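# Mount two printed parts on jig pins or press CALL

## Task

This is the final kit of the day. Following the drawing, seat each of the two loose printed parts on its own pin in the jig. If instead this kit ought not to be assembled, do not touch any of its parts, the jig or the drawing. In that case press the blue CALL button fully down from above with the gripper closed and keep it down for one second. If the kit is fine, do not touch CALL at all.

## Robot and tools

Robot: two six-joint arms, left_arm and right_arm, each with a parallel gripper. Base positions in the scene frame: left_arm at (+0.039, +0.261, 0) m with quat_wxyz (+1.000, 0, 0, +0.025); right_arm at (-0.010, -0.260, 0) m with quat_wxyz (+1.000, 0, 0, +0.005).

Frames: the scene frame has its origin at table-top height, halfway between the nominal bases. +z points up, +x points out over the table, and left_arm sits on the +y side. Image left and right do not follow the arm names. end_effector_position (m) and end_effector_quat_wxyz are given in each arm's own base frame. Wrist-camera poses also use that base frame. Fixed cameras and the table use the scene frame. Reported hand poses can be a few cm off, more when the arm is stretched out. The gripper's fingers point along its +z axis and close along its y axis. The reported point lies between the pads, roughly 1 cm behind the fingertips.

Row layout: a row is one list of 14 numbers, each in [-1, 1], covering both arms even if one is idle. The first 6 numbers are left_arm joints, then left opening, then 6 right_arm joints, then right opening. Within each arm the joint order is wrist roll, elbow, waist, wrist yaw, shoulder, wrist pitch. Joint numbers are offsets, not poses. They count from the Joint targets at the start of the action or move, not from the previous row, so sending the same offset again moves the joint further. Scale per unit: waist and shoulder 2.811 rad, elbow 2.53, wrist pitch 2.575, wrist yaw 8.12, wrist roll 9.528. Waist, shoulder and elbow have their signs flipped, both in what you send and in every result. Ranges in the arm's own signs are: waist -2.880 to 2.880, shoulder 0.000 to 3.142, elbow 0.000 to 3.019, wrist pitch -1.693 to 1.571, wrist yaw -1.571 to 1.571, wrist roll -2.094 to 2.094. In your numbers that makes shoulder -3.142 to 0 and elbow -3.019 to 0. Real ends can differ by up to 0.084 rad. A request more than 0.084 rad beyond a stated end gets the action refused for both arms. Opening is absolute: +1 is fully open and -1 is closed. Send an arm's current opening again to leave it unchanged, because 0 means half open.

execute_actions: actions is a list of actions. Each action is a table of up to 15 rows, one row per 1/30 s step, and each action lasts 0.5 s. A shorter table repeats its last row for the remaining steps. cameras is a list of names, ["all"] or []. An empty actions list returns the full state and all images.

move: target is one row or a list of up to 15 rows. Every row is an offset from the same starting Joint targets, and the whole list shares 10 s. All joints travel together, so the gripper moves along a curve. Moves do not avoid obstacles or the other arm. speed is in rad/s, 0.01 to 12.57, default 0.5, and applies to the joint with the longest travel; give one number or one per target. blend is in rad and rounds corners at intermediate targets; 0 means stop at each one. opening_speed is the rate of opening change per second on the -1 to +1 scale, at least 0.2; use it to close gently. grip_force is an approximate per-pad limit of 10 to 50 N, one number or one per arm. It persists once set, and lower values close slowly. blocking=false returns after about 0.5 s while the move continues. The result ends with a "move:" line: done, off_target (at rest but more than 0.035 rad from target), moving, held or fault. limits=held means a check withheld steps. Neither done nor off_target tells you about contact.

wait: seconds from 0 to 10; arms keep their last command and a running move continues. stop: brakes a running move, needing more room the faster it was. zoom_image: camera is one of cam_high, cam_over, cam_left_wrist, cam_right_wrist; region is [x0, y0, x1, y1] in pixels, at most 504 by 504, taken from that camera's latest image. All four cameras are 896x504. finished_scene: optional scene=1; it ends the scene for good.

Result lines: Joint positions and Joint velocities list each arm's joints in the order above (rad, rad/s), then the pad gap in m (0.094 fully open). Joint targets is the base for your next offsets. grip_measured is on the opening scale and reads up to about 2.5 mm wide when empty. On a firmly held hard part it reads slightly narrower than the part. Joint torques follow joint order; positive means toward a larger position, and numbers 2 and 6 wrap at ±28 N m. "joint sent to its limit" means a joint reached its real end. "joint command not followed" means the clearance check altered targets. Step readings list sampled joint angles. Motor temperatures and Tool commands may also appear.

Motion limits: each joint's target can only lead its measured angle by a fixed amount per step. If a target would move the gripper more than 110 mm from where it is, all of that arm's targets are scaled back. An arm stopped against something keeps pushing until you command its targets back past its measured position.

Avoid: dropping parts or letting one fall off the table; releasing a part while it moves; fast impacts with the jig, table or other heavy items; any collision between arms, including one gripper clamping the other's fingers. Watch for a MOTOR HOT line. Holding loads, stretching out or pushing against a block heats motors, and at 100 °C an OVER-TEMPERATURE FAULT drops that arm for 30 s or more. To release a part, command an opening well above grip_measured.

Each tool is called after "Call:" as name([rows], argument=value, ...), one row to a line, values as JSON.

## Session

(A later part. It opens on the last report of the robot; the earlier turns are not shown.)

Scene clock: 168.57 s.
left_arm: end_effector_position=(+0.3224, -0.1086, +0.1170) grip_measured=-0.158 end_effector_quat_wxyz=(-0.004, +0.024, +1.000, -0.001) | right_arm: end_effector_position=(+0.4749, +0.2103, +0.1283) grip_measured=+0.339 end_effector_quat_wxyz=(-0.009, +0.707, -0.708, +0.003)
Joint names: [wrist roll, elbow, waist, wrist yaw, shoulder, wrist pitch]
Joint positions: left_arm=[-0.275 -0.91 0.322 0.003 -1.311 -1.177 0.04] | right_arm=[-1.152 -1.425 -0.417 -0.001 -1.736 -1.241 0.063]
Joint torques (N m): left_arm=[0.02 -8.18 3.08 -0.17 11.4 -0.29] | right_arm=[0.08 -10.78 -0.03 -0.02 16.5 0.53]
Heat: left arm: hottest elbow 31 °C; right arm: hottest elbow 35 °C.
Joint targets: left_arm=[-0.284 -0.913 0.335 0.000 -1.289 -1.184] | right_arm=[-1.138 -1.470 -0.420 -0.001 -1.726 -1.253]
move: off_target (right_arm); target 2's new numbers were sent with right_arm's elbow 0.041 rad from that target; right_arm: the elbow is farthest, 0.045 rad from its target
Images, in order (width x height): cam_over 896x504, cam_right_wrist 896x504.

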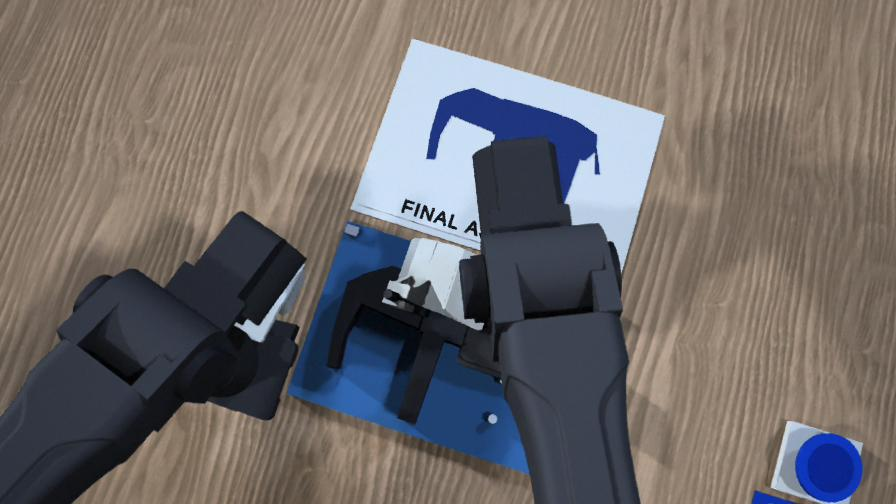

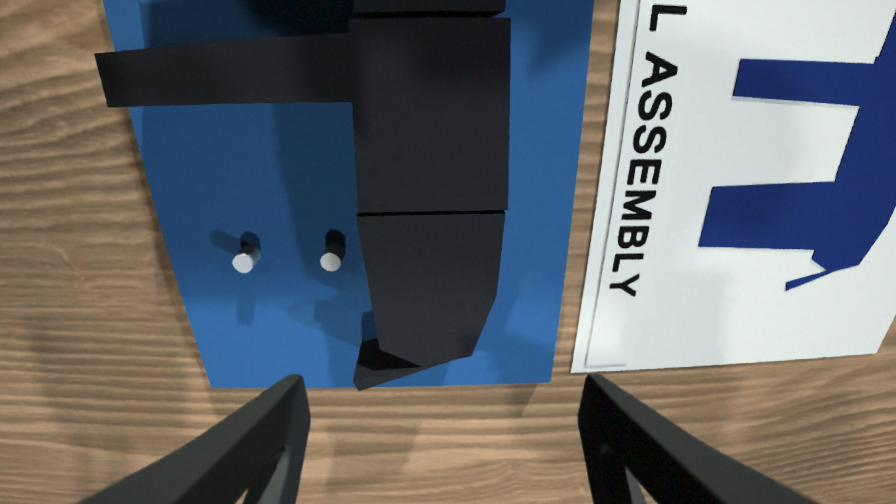

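Call:
move(target=[0,0,0,0,0,0,-0.3,0,0,0.1494,0,0,0,0.34], speed=0.7, cameras=["cam_over", "cam_left_wrist"])

Call:
zoom_image(camera="cam_over", region=[290, 30, 690, 255])

Call:
zoom_image(camera="cam_over", region=[280, 230, 640, 490])

Scene clock: 176.30 s.
left_arm: end_effector_position=(+0.3224, -0.1086, +0.1170) grip_measured=-0.158 end_effector_quat_wxyz=(-0.004, +0.024, +1.000, -0.001) | right_arm: end_effector_position=(+0.5194, -0.0026, +0.1283) grip_measured=+0.339 end_effector_quat_wxyz=(+0.008, -0.543, +0.840, -0.005)
Joint names: [wrist roll, elbow, waist, wrist yaw, shoulder, wrist pitch]
Joint positions: left_arm=[-0.275 -0.91 0.322 0.003 -1.311 -1.177 0.04] | right_arm=[-1.152 -1.425 0.004 0 -1.736 -1.241 0.063]
Joint torques (N m): left_arm=[0.01 -8.1 2.96 -0.19 11.46 -0.29] | right_arm=[0.08 -10.85 -0.09 -0.05 16.56 0.29]
Heat: left arm: hottest elbow 31 °C; right arm: hottest elbow 37 °C.
Joint targets: left_arm=[-0.284 -0.913 0.335 0.000 -1.289 -1.184] | right_arm=[-1.138 -1.470 0.000 0.000 -1.726 -1.253]
move: off_target (right_arm); right_arm: the elbow is farthest, 0.045 rad from its target
Images, in order (width x height): cam_over 896x504, cam_left_wrist 896x504.

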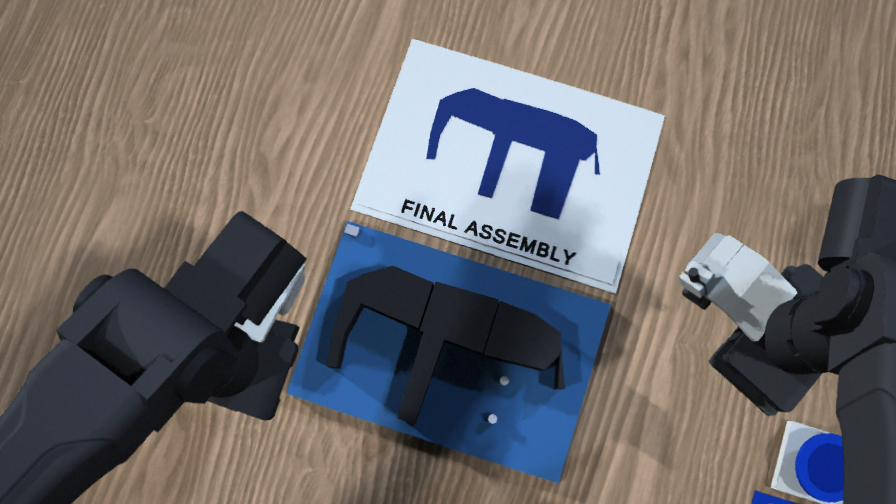

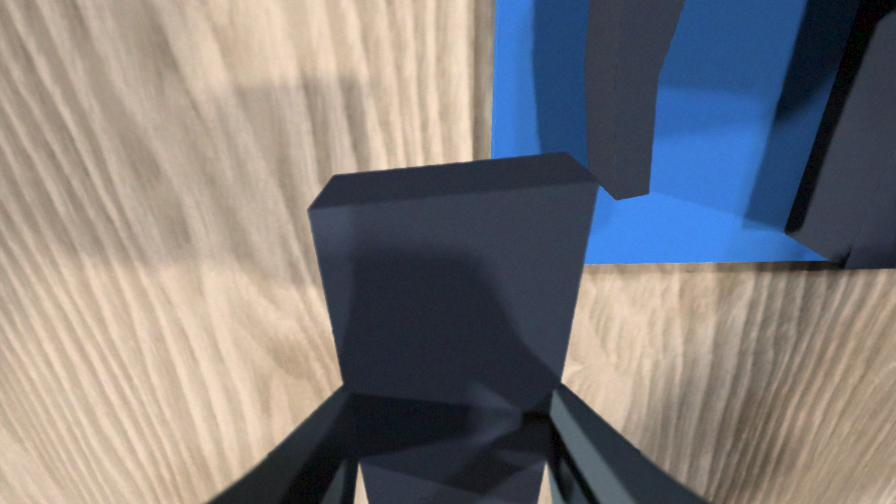

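Scaled by 1.260 from the camera's 896x504 image, which has a finer 1280x720 frame.

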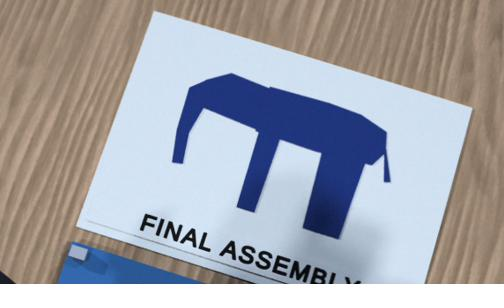

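Scaled by 1.400 from the camera's 896x504 image, which has a finer 1280x720 frame.

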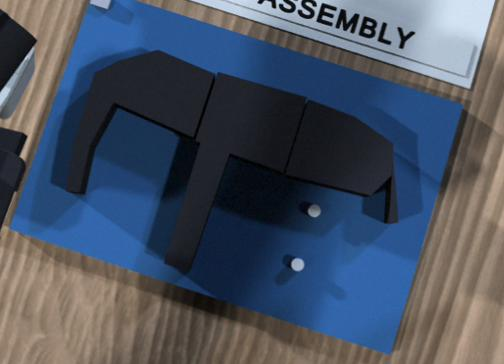

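Call:
zoom_image(camera="cam_over", region=[420, 80, 620, 230])

Call:
zoom_image(camera="cam_over", region=[390, 260, 590, 430])

Scaled by 2.520 from the camera's 896x504 image, which has a finer 1280x720 frame.

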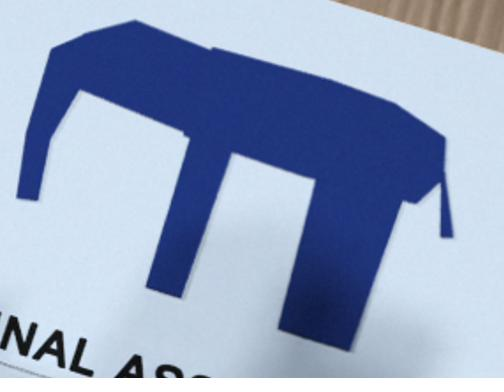

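Scaled by 2.520 from the camera's 896x504 image, which has a finer 1280x720 frame.

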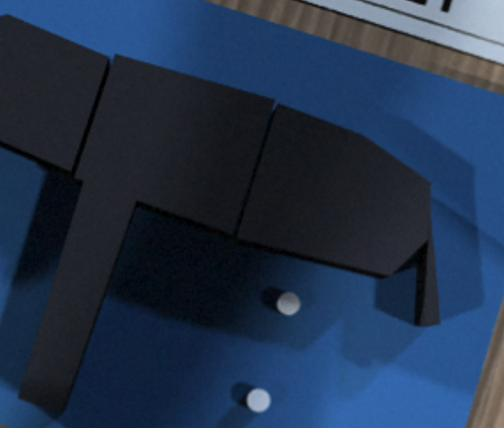

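Call:
zoom_image(camera="cam_left_wrist", region=[290, 130, 630, 400])

Scaled by 1.482 from the camera's 896x504 image, which has a finer 1280x720 frame.

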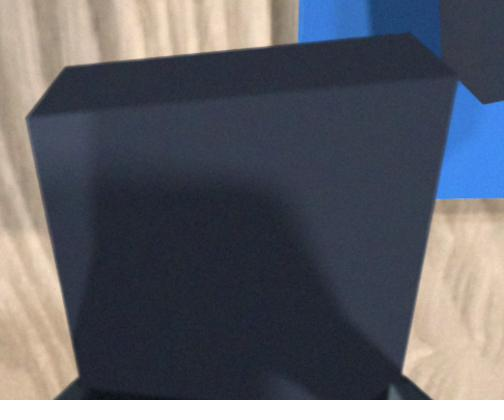

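Call:
move(target=[-0.05038,-0.12688,0.17076,0,-0.13874,0.03379,-0.3,0,0,0,0,0,0,0.34], speed=0.4, cameras=["cam_left_wrist", "cam_over"])

Scene clock: 189.30 s.
left_arm: end_effector_position=(+0.3135, -0.3304, +0.0683) grip_measured=-0.158 end_effector_quat_wxyz=(-0.014, +0.028, +0.999, +0.012) | right_arm: end_effector_position=(+0.5194, -0.0026, +0.1283) grip_measured=+0.339 end_effector_quat_wxyz=(+0.008, -0.543, +0.840, -0.005)
Joint names: [wrist roll, elbow, waist, wrist yaw, shoulder, wrist pitch]
Joint positions: left_arm=[-0.754 -1.175 0.81 0.003 -1.677 -1.105 0.04] | right_arm=[-1.152 -1.425 0.004 0 -1.736 -1.241 0.063]
Joint torques (N m): left_arm=[-0.04 -12.49 2.08 -0.19 14.74 0.24] | right_arm=[0.09 -10.76 -0.03 -0.04 16.56 0.24]
Heat: left arm: hottest elbow 31 °C; right arm: hottest elbow 39 °C.
Joint targets: left_arm=[-0.764 -1.233 0.815 0.000 -1.679 -1.097] | right_arm=[-1.138 -1.470 0.000 0.000 -1.726 -1.253]
move: off_target (left_arm, right_arm); left_arm: the elbow is farthest, 0.059 rad from its target; right_arm: the elbow is farthest, 0.045 rad from its target
Images, in order (width x height): cam_over 896x504, cam_left_wrist 896x504.

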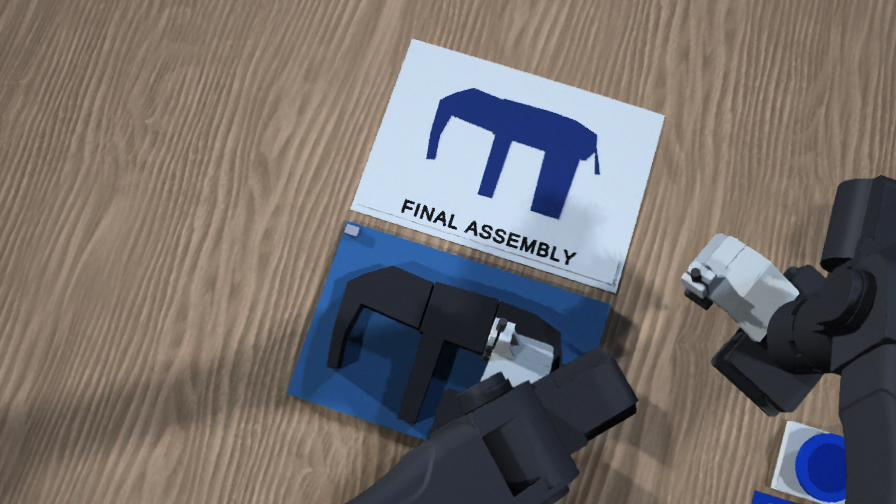

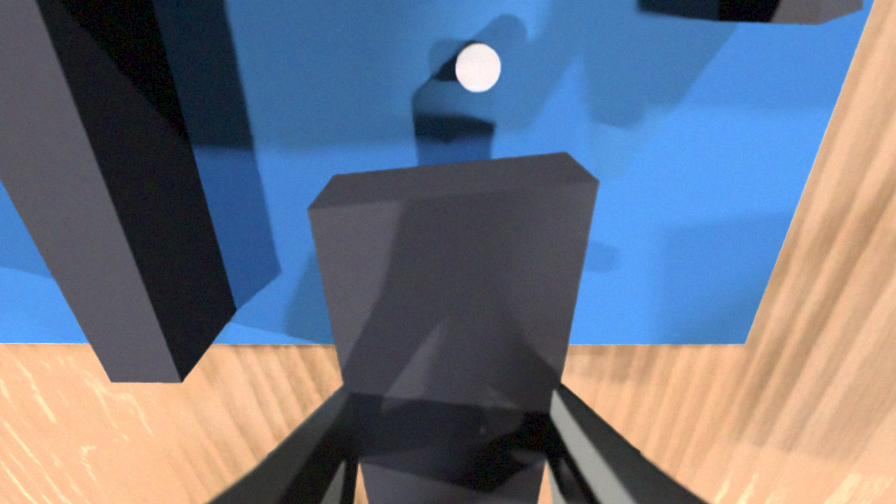

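Call:
wait(seconds=0, cameras=["cam_high", "cam_left_wrist", "cam_right_wrist"])

Call:
zoom_image(camera="cam_high", region=[380, 190, 530, 330])

Call:
zoom_image(camera="cam_left_wrist", region=[290, 130, 630, 400])

Call:
zoom_image(camera="cam_left_wrist", region=[0, 250, 280, 420])

Scene clock: 193.40 s.
left_arm: end_effector_position=(+0.3135, -0.3304, +0.0683) grip_measured=-0.158 end_effector_quat_wxyz=(-0.014, +0.027, +0.999, +0.012) | right_arm: end_effector_position=(+0.5194, -0.0026, +0.1283) grip_measured=+0.339 end_effector_quat_wxyz=(+0.008, -0.543, +0.840, -0.005)
Joint names: [wrist roll, elbow, waist, wrist yaw, shoulder, wrist pitch]
Joint positions: left_arm=[-0.755 -1.175 0.81 0.003 -1.677 -1.105 0.04] | right_arm=[-1.152 -1.425 0.004 0 -1.736 -1.241 0.063]
Joint torques (N m): left_arm=[-0.02 -12.52 1.73 -0.17 14.56 0.32] | right_arm=[0.06 -10.82 -0.26 -0.04 16.44 0.23]
Heat: left arm: hottest elbow 32 °C; right arm: hottest elbow 40 °C.
Joint targets: left_arm=[-0.764 -1.233 0.815 0.000 -1.679 -1.097] | right_arm=[-1.138 -1.470 0.000 0.000 -1.726 -1.253]
Tool commands: left_gripper/opening=-0.3 right_gripper/opening=+0.34
Images, in order (width x height): cam_high 896x504, cam_left_wrist 896x504, cam_right_wrist 896x504.

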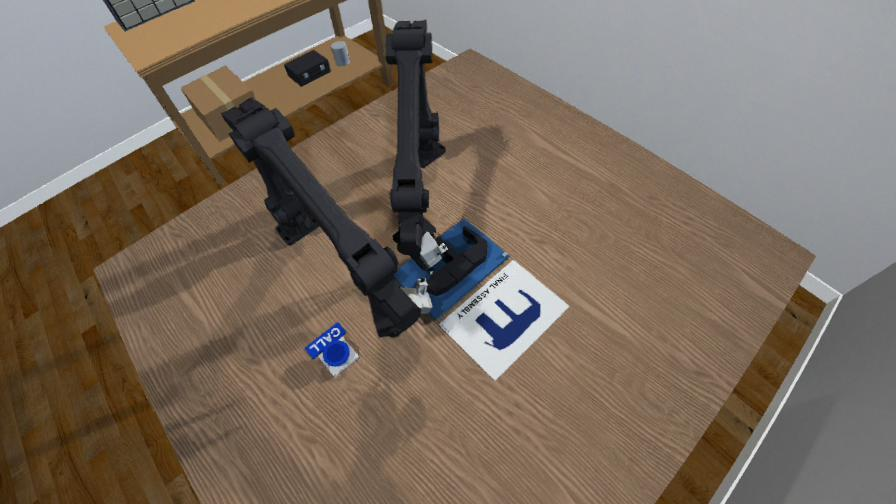

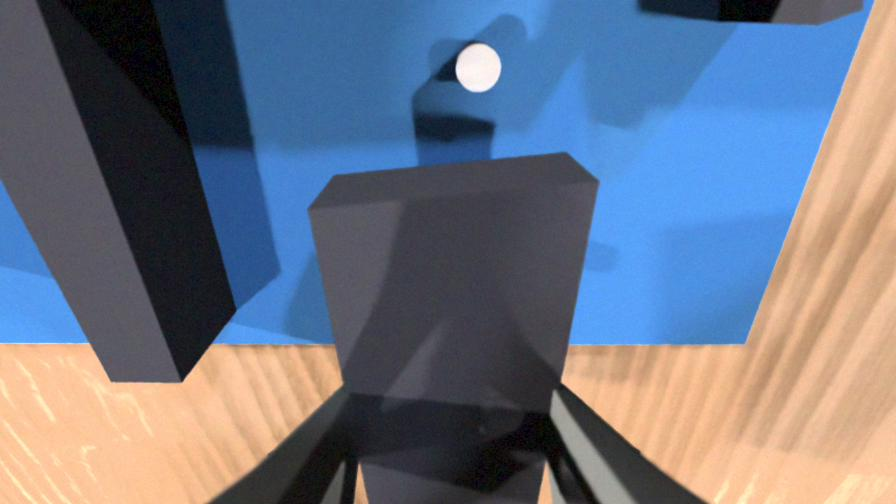

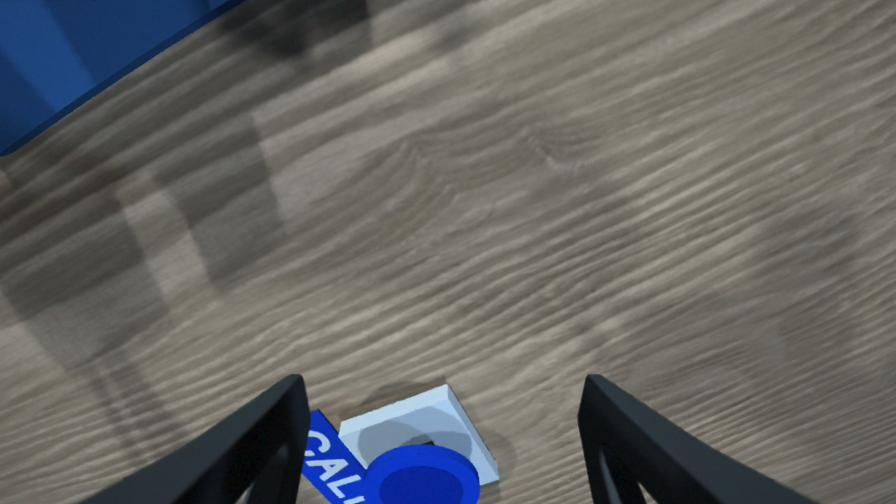

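Scaled by 3.360 from the camera's 896x504 image, which has a finer 1280x720 frame.

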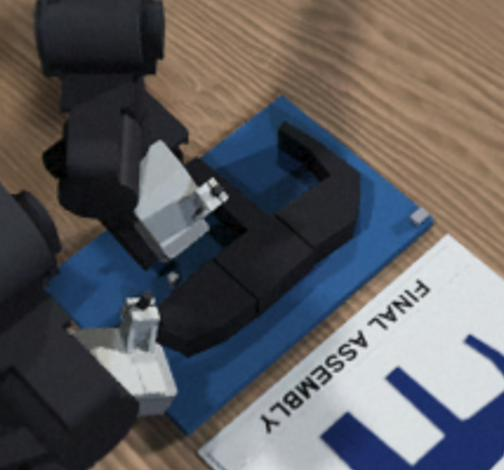

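Scaled by 1.482 from the camera's 896x504 image, which has a finer 1280x720 frame.

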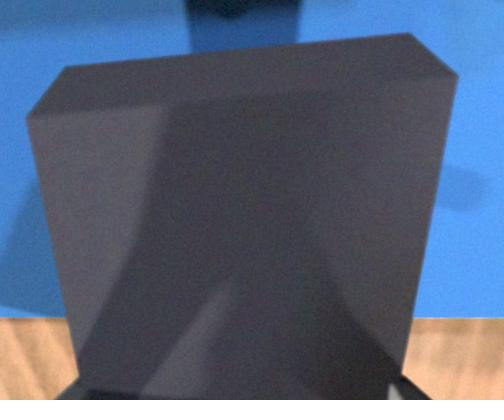

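Scaled by 1.800 from the camera's 896x504 image, which has a finer 1280x720 frame.

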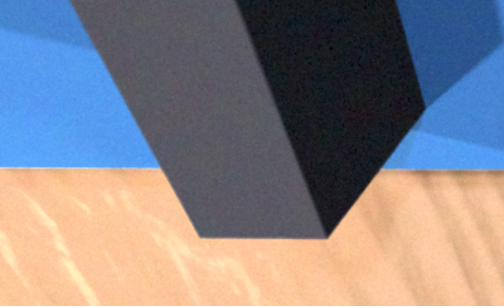

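Call:
zoom_image(camera="cam_left_wrist", region=[420, 0, 896, 120])

Scaled by 1.059 from the camera's 896x504 image, which has a finer 1280x720 frame.

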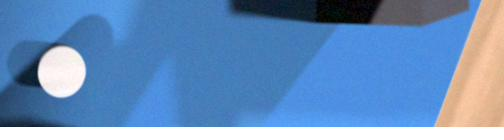

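Call:
move(target=[0.00756,-0.02609,-0.02028,0,-0.0122,0,-0.3,0,0,0,0,0,0,0.34], speed=0.15, cameras=["cam_left_wrist"])

Scene clock: 205.27 s.
left_arm: end_effector_position=(+0.3457, -0.3351, +0.0766) grip_measured=-0.158 end_effector_quat_wxyz=(-0.001, +0.033, +0.999, -0.001) | right_arm: end_effector_position=(+0.5194, -0.0026, +0.1283) grip_measured=+0.339 end_effector_quat_wxyz=(+0.008, -0.543, +0.840, -0.005)
Joint names: [wrist roll, elbow, waist, wrist yaw, shoulder, wrist pitch]
Joint positions: left_arm=[-0.701 -1.24 0.768 0.003 -1.707 -1.105 0.04] | right_arm=[-1.152 -1.425 0.004 0 -1.736 -1.241 0.063]
Joint torques (N m): left_arm=[0.17 -12.89 0.32 -0.18 14.8 0.35] | right_arm=[0.09 -10.81 -0.09 -0.04 16.32 0.29]
Motor temperatures (°C): left_arm=[26 33 24 25 27 23 27] | right_arm=[24 41 23 22 31 24 27]
Heat: left arm: hottest elbow 33 °C; right arm: hottest elbow 41 °C.
Joint targets: left_arm=[-0.692 -1.300 0.758 0.000 -1.714 -1.097] | right_arm=[-1.138 -1.470 0.000 0.000 -1.726 -1.253]
move: off_target (left_arm, right_arm); left_arm: the elbow is farthest, 0.059 rad from its target; right_arm: the elbow is farthest, 0.045 rad from its target
Images, in order (width x height): cam_left_wrist 896x504.

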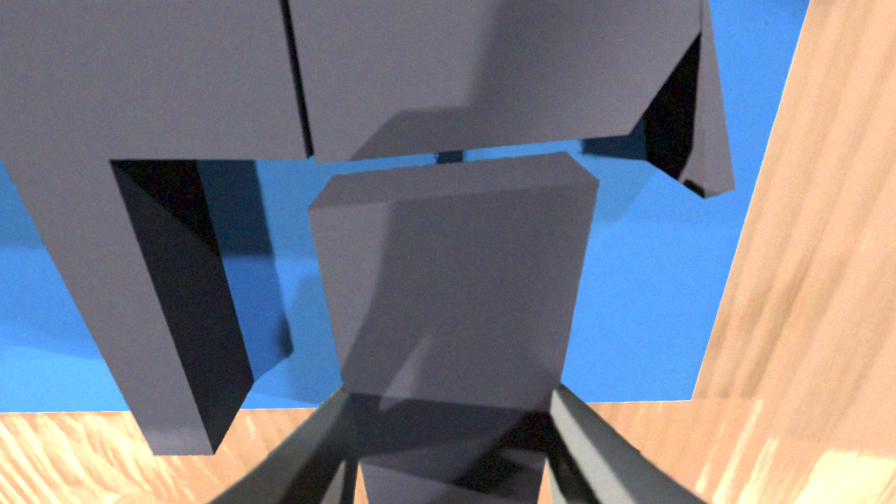

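Call:
zoom_image(camera="cam_left_wrist", region=[270, 90, 470, 230])

Call:
zoom_image(camera="cam_left_wrist", region=[460, 90, 660, 230])

Call:
zoom_image(camera="cam_left_wrist", region=[100, 330, 300, 470])

Scaled by 2.520 from the camera's 896x504 image, which has a finer 1280x720 frame.

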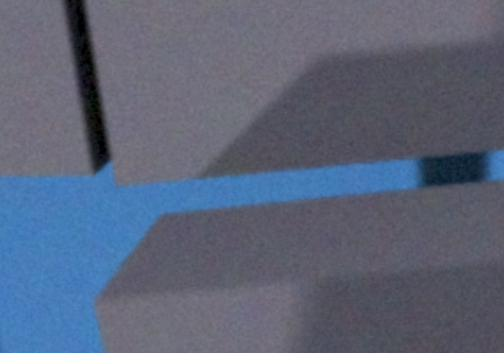

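Scaled by 2.520 from the camera's 896x504 image, which has a finer 1280x720 frame.

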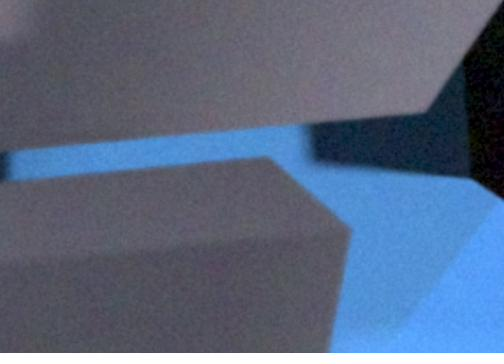

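Scaled by 2.520 from the camera's 896x504 image, which has a finer 1280x720 frame.

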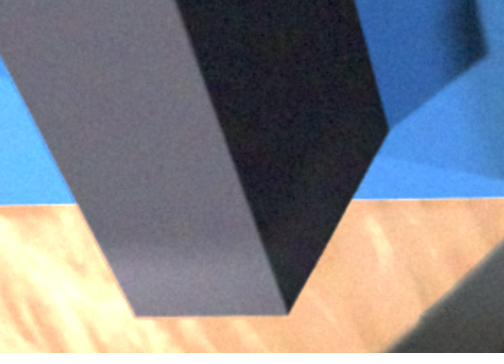

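Call:
move([
  [0,0.02134,0,0,0,0,-0.3,0,0,0,0,0,0,0.34],
  [-0.0025,0.02688,0,0,-0.00551,0.01126,-0.3,0,0,0,0,0,0,0.34],
], speed=[0.2,0.06], cameras=["cam_left_wrist"])

Call:
zoom_image(camera="cam_left_wrist", region=[270, 90, 470, 230])

Call:
zoom_image(camera="cam_left_wrist", region=[460, 90, 660, 230])

Scene clock: 211.50 s.
left_arm: end_effector_position=(+0.3458, -0.3353, +0.0643) grip_measured=-0.158 end_effector_quat_wxyz=(-0.002, +0.031, +1.000, +0.000) | right_arm: end_effector_position=(+0.5194, -0.0026, +0.1283) grip_measured=+0.339 end_effector_quat_wxyz=(+0.008, -0.543, +0.840, -0.005)
Joint names: [wrist roll, elbow, waist, wrist yaw, shoulder, wrist pitch]
Joint positions: left_arm=[-0.706 -1.228 0.768 0.003 -1.724 -1.078 0.04] | right_arm=[-1.152 -1.425 0.004 0 -1.736 -1.241 0.063]
Joint torques (N m): left_arm=[0.01 -7.91 0.38 -0.2 15.03 0.31] | right_arm=[0.07 -10.8 -0.21 -0.03 16.62 0.34]
Heat: left arm: hottest elbow 34 °C; right arm: hottest elbow 42 °C.
Joint targets: left_arm=[-0.715 -1.232 0.758 0.000 -1.729 -1.068] | right_arm=[-1.138 -1.470 0.000 0.000 -1.726 -1.253]
move: off_target (right_arm); right_arm: the elbow is farthest, 0.045 rad from its target
Images, in order (width x height): cam_left_wrist 896x504.

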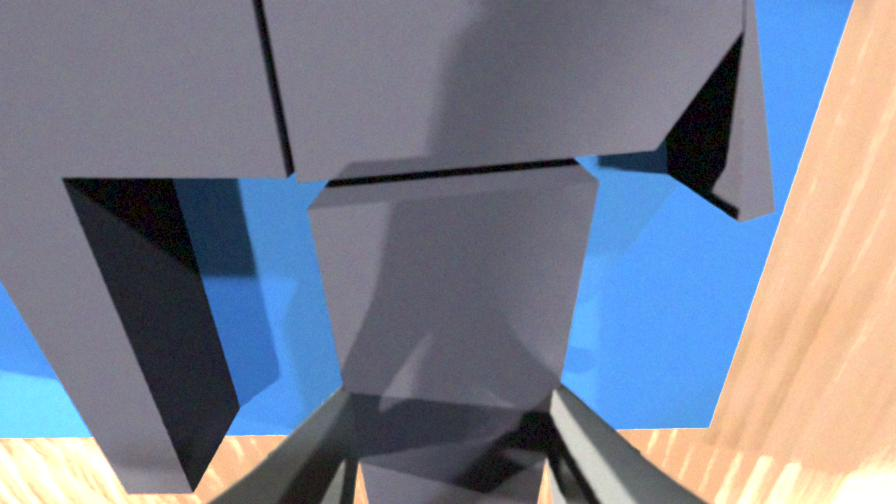

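Scaled by 2.520 from the camera's 896x504 image, which has a finer 1280x720 frame.

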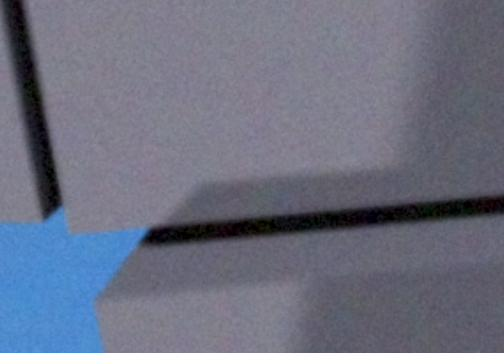

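Scaled by 2.520 from the camera's 896x504 image, which has a finer 1280x720 frame.

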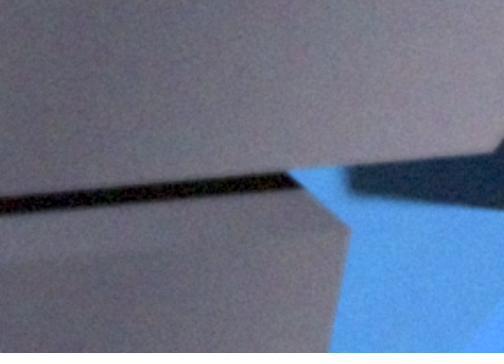

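Call:
move(target=[0,0.0003,0,0,-0.00413,0.00462,-0.3,0,0,0,0,0,0,0.34], speed=0.06, cameras=["cam_left_wrist"])

Call:
zoom_image(camera="cam_left_wrist", region=[270, 110, 470, 250])

Call:
zoom_image(camera="cam_left_wrist", region=[500, 110, 700, 250])

Scene clock: 213.80 s.
left_arm: end_effector_position=(+0.3474, -0.3368, +0.0595) grip_measured=-0.158 end_effector_quat_wxyz=(-0.002, +0.031, +1.000, +0.000) | right_arm: end_effector_position=(+0.5194, -0.0026, +0.1283) grip_measured=+0.339 end_effector_quat_wxyz=(+0.008, -0.543, +0.840, -0.005)
Joint names: [wrist roll, elbow, waist, wrist yaw, shoulder, wrist pitch]
Joint positions: left_arm=[-0.706 -1.228 0.768 0.003 -1.735 -1.066 0.04] | right_arm=[-1.152 -1.425 0.004 0 -1.736 -1.241 0.063]
Joint torques (N m): left_arm=[-0.02 -7.75 0.97 -0.18 15.27 0.36] | right_arm=[0.08 -10.8 -0.15 -0.03 16.5 0.32]
Heat: left arm: hottest elbow 34 °C; right arm: hottest elbow 42 °C.
Joint targets: left_arm=[-0.715 -1.231 0.758 0.000 -1.741 -1.057] | right_arm=[-1.138 -1.470 0.000 0.000 -1.726 -1.253]
move: off_target (right_arm); right_arm: the elbow is farthest, 0.045 rad from its target
Images, in order (width x height): cam_left_wrist 896x504.

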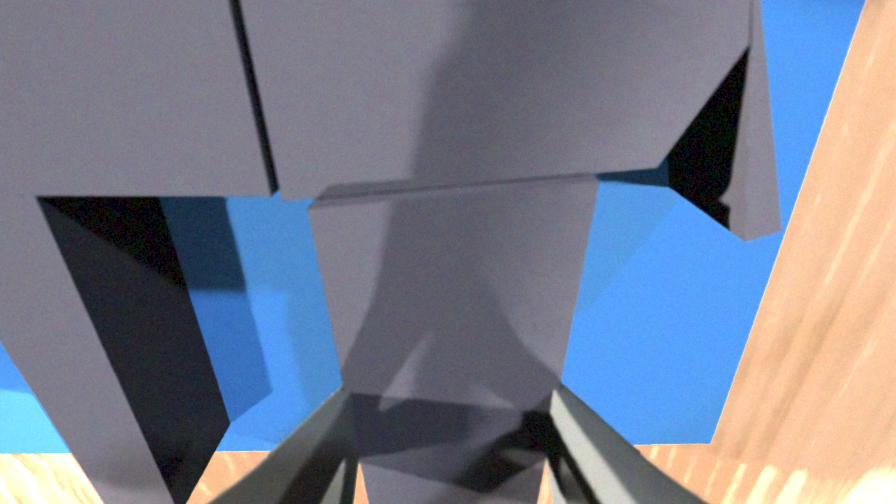

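Scaled by 2.520 from the camera's 896x504 image, which has a finer 1280x720 frame.

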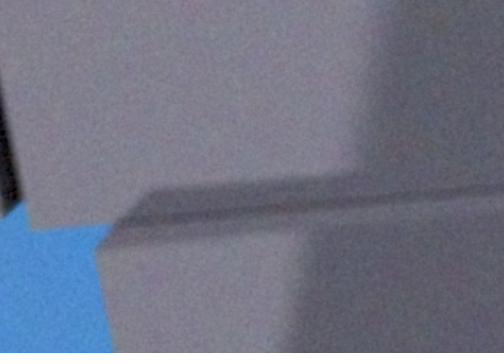

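Scaled by 2.520 from the camera's 896x504 image, which has a finer 1280x720 frame.

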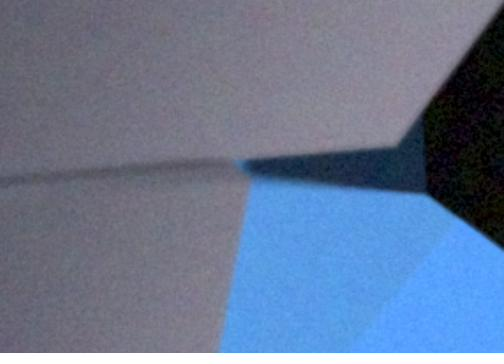

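Call:
move(target=[0, 0.0026, 0, 0, -0.00224, 0.005, -0.3, 0, 0, 0, 0, 0, 0, 0.34], speed=0.02, cameras=["cam_left_wrist", "cam_over"])

Scene clock: 218.47 s.
left_arm: end_effector_position=(+0.3475, -0.3369, +0.0555) grip_measured=-0.158 end_effector_quat_wxyz=(-0.001, +0.031, +1.000, -0.001) | right_arm: end_effector_position=(+0.5194, -0.0026, +0.1283) grip_measured=+0.339 end_effector_quat_wxyz=(+0.008, -0.543, +0.840, -0.005)
Joint names: [wrist roll, elbow, waist, wrist yaw, shoulder, wrist pitch]
Joint positions: left_arm=[-0.707 -1.222 0.768 0.003 -1.739 -1.054 0.04] | right_arm=[-1.152 -1.425 0.004 0 -1.736 -1.241 0.063]
Joint torques (N m): left_arm=[0.01 -7.61 0.5 -0.21 15.33 0.5] | right_arm=[0.09 -10.82 -0.21 -0.04 16.5 0.21]
Heat: left arm: hottest elbow 34 °C; right arm: hottest elbow 42 °C.
Joint targets: left_arm=[-0.716 -1.224 0.758 0.000 -1.747 -1.044] | right_arm=[-1.138 -1.470 0.000 0.000 -1.726 -1.253]
move: off_target (right_arm); right_arm: the elbow is farthest, 0.045 rad from its target
Images, in order (width x height): cam_over 896x504, cam_left_wrist 896x504.

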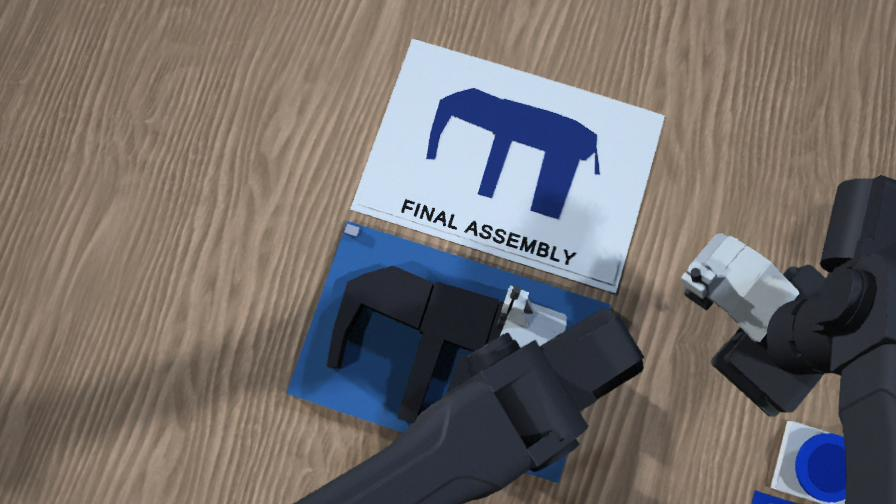

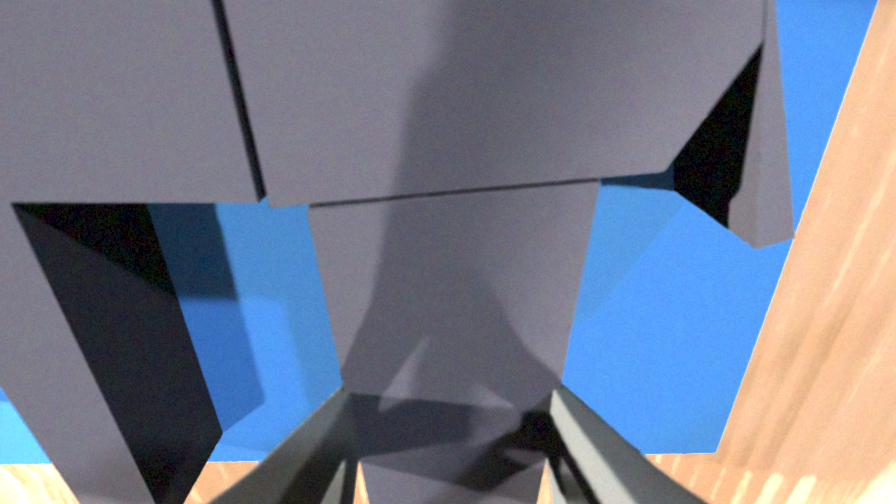

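Call:
zoom_image(camera="cam_left_wrist", region=[240, 130, 440, 240])

Call:
zoom_image(camera="cam_left_wrist", region=[520, 110, 720, 220])

Scaled by 2.520 from the camera's 896x504 image, which has a finer 1280x720 frame.

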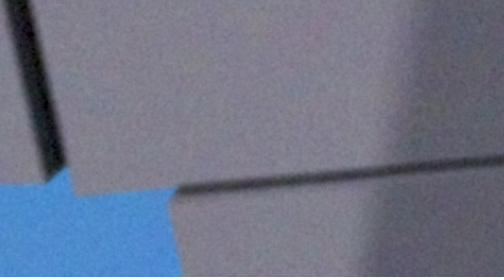

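Scaled by 2.520 from the camera's 896x504 image, which has a finer 1280x720 frame.

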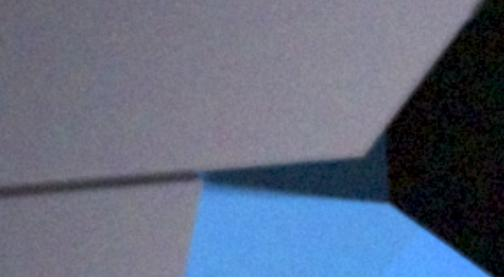

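Call:
move(target=[0, 0.0026, 0, 0, -0.0023, 0.005, -0.3, 0, 0, 0, 0, 0, 0, 0.34], speed=0.02, cameras=["cam_left_wrist"])

Call:
zoom_image(camera="cam_left_wrist", region=[220, 140, 420, 250])

Call:
zoom_image(camera="cam_left_wrist", region=[540, 110, 740, 220])

Scene clock: 221.07 s.
left_arm: end_effector_position=(+0.3487, -0.3380, +0.0548) grip_measured=-0.158 end_effector_quat_wxyz=(+0.001, +0.031, +1.000, -0.003) | right_arm: end_effector_position=(+0.5194, -0.0026, +0.1283) grip_measured=+0.339 end_effector_quat_wxyz=(+0.008, -0.543, +0.840, -0.005)
Joint names: [wrist roll, elbow, waist, wrist yaw, shoulder, wrist pitch]
Joint positions: left_arm=[-0.707 -1.221 0.768 0.003 -1.74 -1.046 0.04] | right_arm=[-1.152 -1.425 0.004 0 -1.736 -1.241 0.063]
Joint torques (N m): left_arm=[0 -7.19 0.73 -0.19 14.56 0.61] | right_arm=[0.08 -10.82 -0.09 -0.02 16.67 0.29]
Heat: left arm: hottest elbow 34 °C; right arm: hottest elbow 43 °C.
Joint targets: left_arm=[-0.715 -1.218 0.758 0.000 -1.754 -1.031] | right_arm=[-1.138 -1.470 0.000 0.000 -1.726 -1.253]
move: off_target (right_arm); right_arm: the elbow is farthest, 0.045 rad from its target
Images, in order (width x height): cam_left_wrist 896x504.

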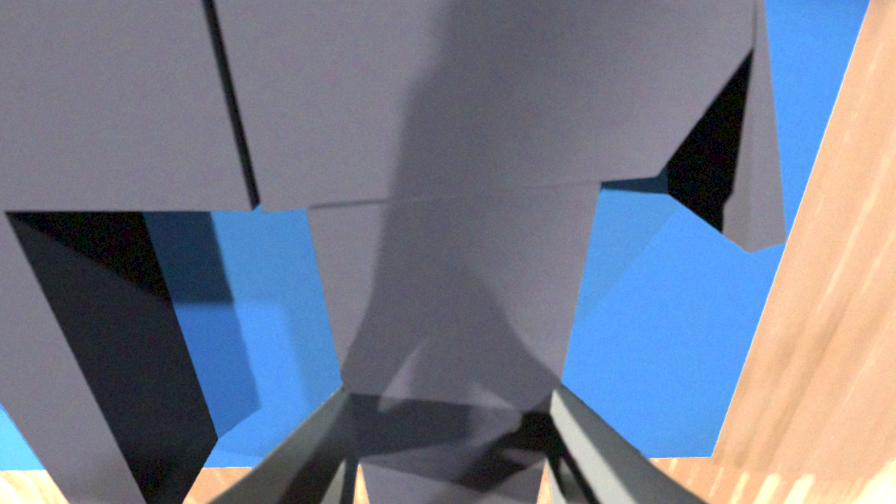

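Scaled by 2.520 from the camera's 896x504 image, which has a finer 1280x720 frame.

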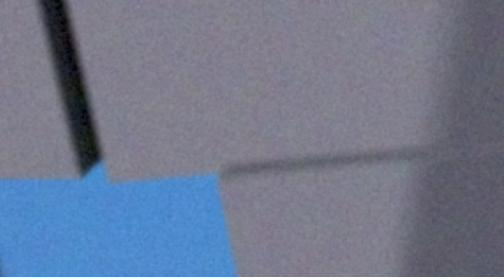

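Scaled by 2.520 from the camera's 896x504 image, which has a finer 1280x720 frame.

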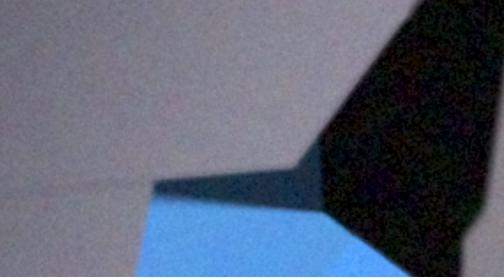

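Call:
move(target=[0, 0.0026, -0.0005, 0, -0.0019, 0.0019, -0.3, 0, 0, 0, 0, 0, 0, 0.34], speed=0.02, cameras=["cam_left_wrist"])

Call:
zoom_image(camera="cam_left_wrist", region=[220, 140, 420, 250])

Call:
zoom_image(camera="cam_left_wrist", region=[540, 110, 740, 220])

Scene clock: 227.00 s.
left_arm: end_effector_position=(+0.3486, -0.3380, +0.0543) grip_measured=-0.158 end_effector_quat_wxyz=(+0.002, +0.031, +1.000, -0.003) | right_arm: end_effector_position=(+0.5194, -0.0026, +0.1283) grip_measured=+0.339 end_effector_quat_wxyz=(+0.008, -0.543, +0.840, -0.005)
Joint names: [wrist roll, elbow, waist, wrist yaw, shoulder, wrist pitch]
Joint positions: left_arm=[-0.707 -1.219 0.768 0.003 -1.74 -1.043 0.04] | right_arm=[-1.152 -1.425 0.004 0 -1.736 -1.241 0.063]
Joint torques (N m): left_arm=[0 -6.78 0.67 -0.22 13.92 0.75] | right_arm=[0.08 -10.8 -0.15 -0.02 16.5 0.28]
Heat: left arm: hottest elbow 34 °C; right arm: hottest elbow 43 °C.
Joint targets: left_arm=[-0.715 -1.211 0.757 0.000 -1.759 -1.026] | right_arm=[-1.138 -1.470 0.000 0.000 -1.726 -1.253]
move: off_target (right_arm); right_arm: the elbow is farthest, 0.045 rad from its target
Images, in order (width x height): cam_left_wrist 896x504.

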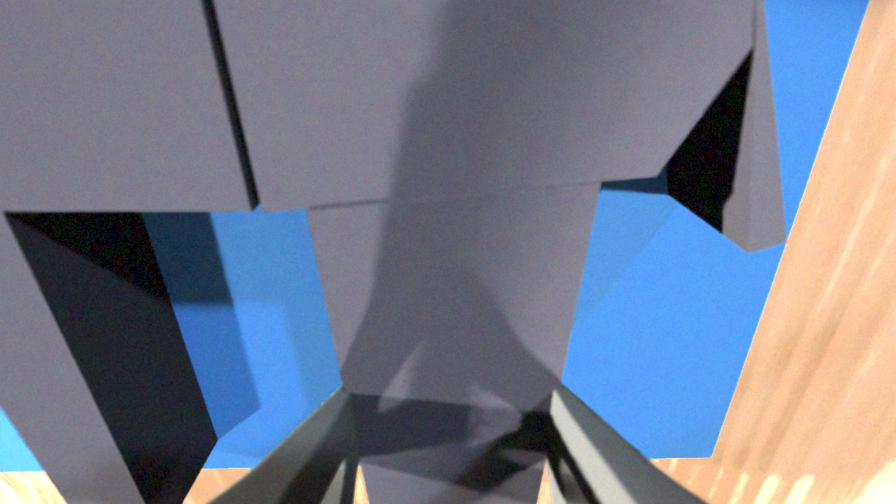

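Scaled by 2.520 from the camera's 896x504 image, which has a finer 1280x720 frame.

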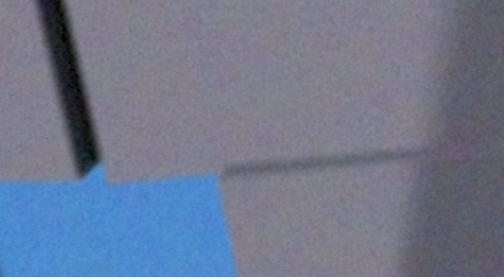

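Scaled by 2.520 from the camera's 896x504 image, which has a finer 1280x720 frame.

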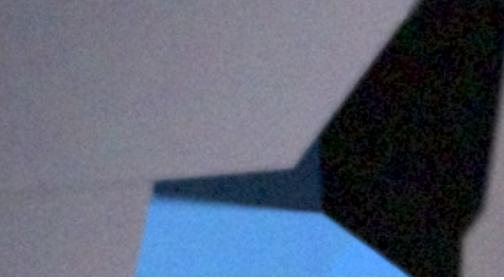

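Call:
move(target=[0, 0, -0.0012, 0, 0, -0.0124, -0.3, 0, 0, 0, 0, 0, 0, 0.34], speed=0.03, cameras=["cam_left_wrist"])

Call:
zoom_image(camera="cam_left_wrist", region=[220, 140, 420, 250])

Call:
zoom_image(camera="cam_left_wrist", region=[540, 110, 740, 220])

Scene clock: 230.13 s.
left_arm: end_effector_position=(+0.3483, -0.3377, +0.0543) grip_measured=-0.158 end_effector_quat_wxyz=(+0.001, +0.031, +1.000, -0.003) | right_arm: end_effector_position=(+0.5194, -0.0026, +0.1283) grip_measured=+0.339 end_effector_quat_wxyz=(+0.008, -0.543, +0.840, -0.005)
Joint names: [wrist roll, elbow, waist, wrist yaw, shoulder, wrist pitch]
Joint positions: left_arm=[-0.707 -1.219 0.768 0.003 -1.74 -1.045 0.04] | right_arm=[-1.152 -1.425 0.004 0 -1.736 -1.241 0.063]
Joint torques (N m): left_arm=[-0.01 -6.78 -0.09 -0.2 14.33 -0.44] | right_arm=[0.09 -10.8 -0.03 -0.03 16.32 0.27]
Heat: left arm: hottest elbow 34 °C; right arm: hottest elbow 43 °C.
Joint targets: left_arm=[-0.715 -1.211 0.753 0.000 -1.759 -1.058] | right_arm=[-1.138 -1.470 0.000 0.000 -1.726 -1.253]
move: off_target (right_arm); right_arm: the elbow is farthest, 0.045 rad from its target
Images, in order (width x height): cam_left_wrist 896x504.

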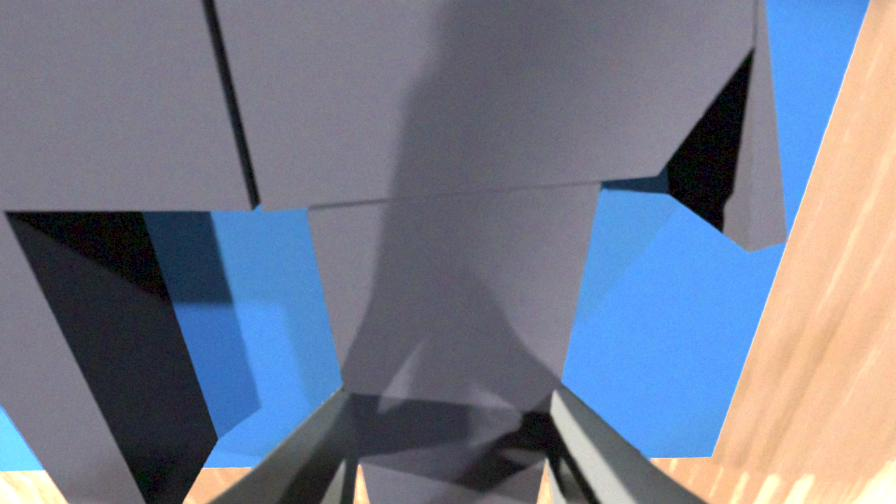

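Scaled by 2.520 from the camera's 896x504 image, which has a finer 1280x720 frame.

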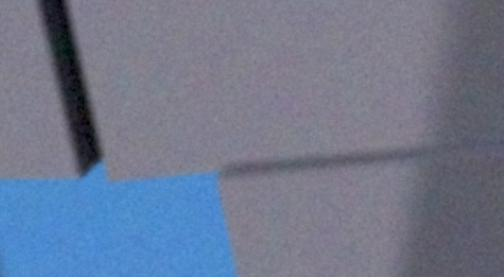

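Scaled by 2.520 from the camera's 896x504 image, which has a finer 1280x720 frame.

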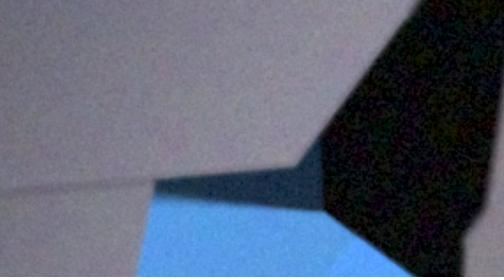

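Call:
move(target=[0, 0, -0.0016, 0, 0, -0.0023, -0.3, 0, 0, 0, 0, 0, 0, 0.34], speed=0.02, cameras=["cam_left_wrist"])

Call:
zoom_image(camera="cam_left_wrist", region=[220, 140, 420, 250])

Call:
zoom_image(camera="cam_left_wrist", region=[540, 110, 740, 220])

Scene clock: 234.27 s.
left_arm: end_effector_position=(+0.3474, -0.3369, +0.0543) grip_measured=-0.158 end_effector_quat_wxyz=(-0.001, +0.031, +1.000, -0.001) | right_arm: end_effector_position=(+0.5194, -0.0026, +0.1283) grip_measured=+0.339 end_effector_quat_wxyz=(+0.008, -0.543, +0.840, -0.005)
Joint names: [wrist roll, elbow, waist, wrist yaw, shoulder, wrist pitch]
Joint positions: left_arm=[-0.707 -1.219 0.768 0.003 -1.74 -1.05 0.04] | right_arm=[-1.152 -1.425 0.004 0 -1.736 -1.241 0.063]
Joint torques (N m): left_arm=[-0.02 -6.91 -0.26 -0.2 14.27 -0.49] | right_arm=[0.09 -10.86 0.03 -0.03 16.32 0.31]
Heat: left arm: hottest elbow 34 °C; right arm: hottest elbow 44 °C.
Joint targets: left_arm=[-0.715 -1.211 0.749 0.000 -1.759 -1.064] | right_arm=[-1.138 -1.470 0.000 0.000 -1.726 -1.253]
move: off_target (right_arm); right_arm: the elbow is farthest, 0.045 rad from its target
Images, in order (width x height): cam_left_wrist 896x504.

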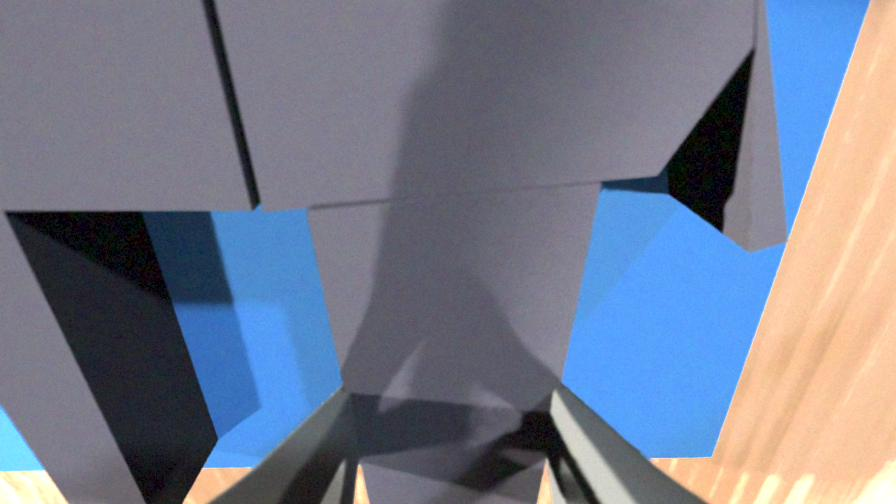

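Scaled by 2.520 from the camera's 896x504 image, which has a finer 1280x720 frame.

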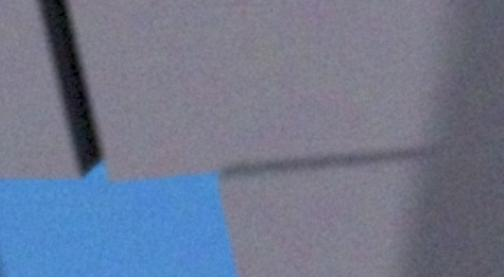

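Scaled by 2.520 from the camera's 896x504 image, which has a finer 1280x720 frame.

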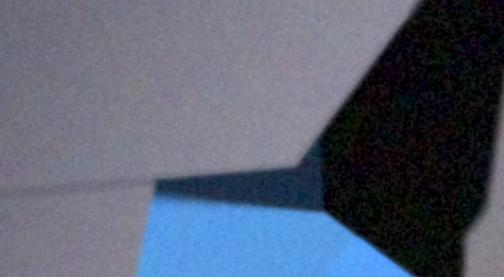

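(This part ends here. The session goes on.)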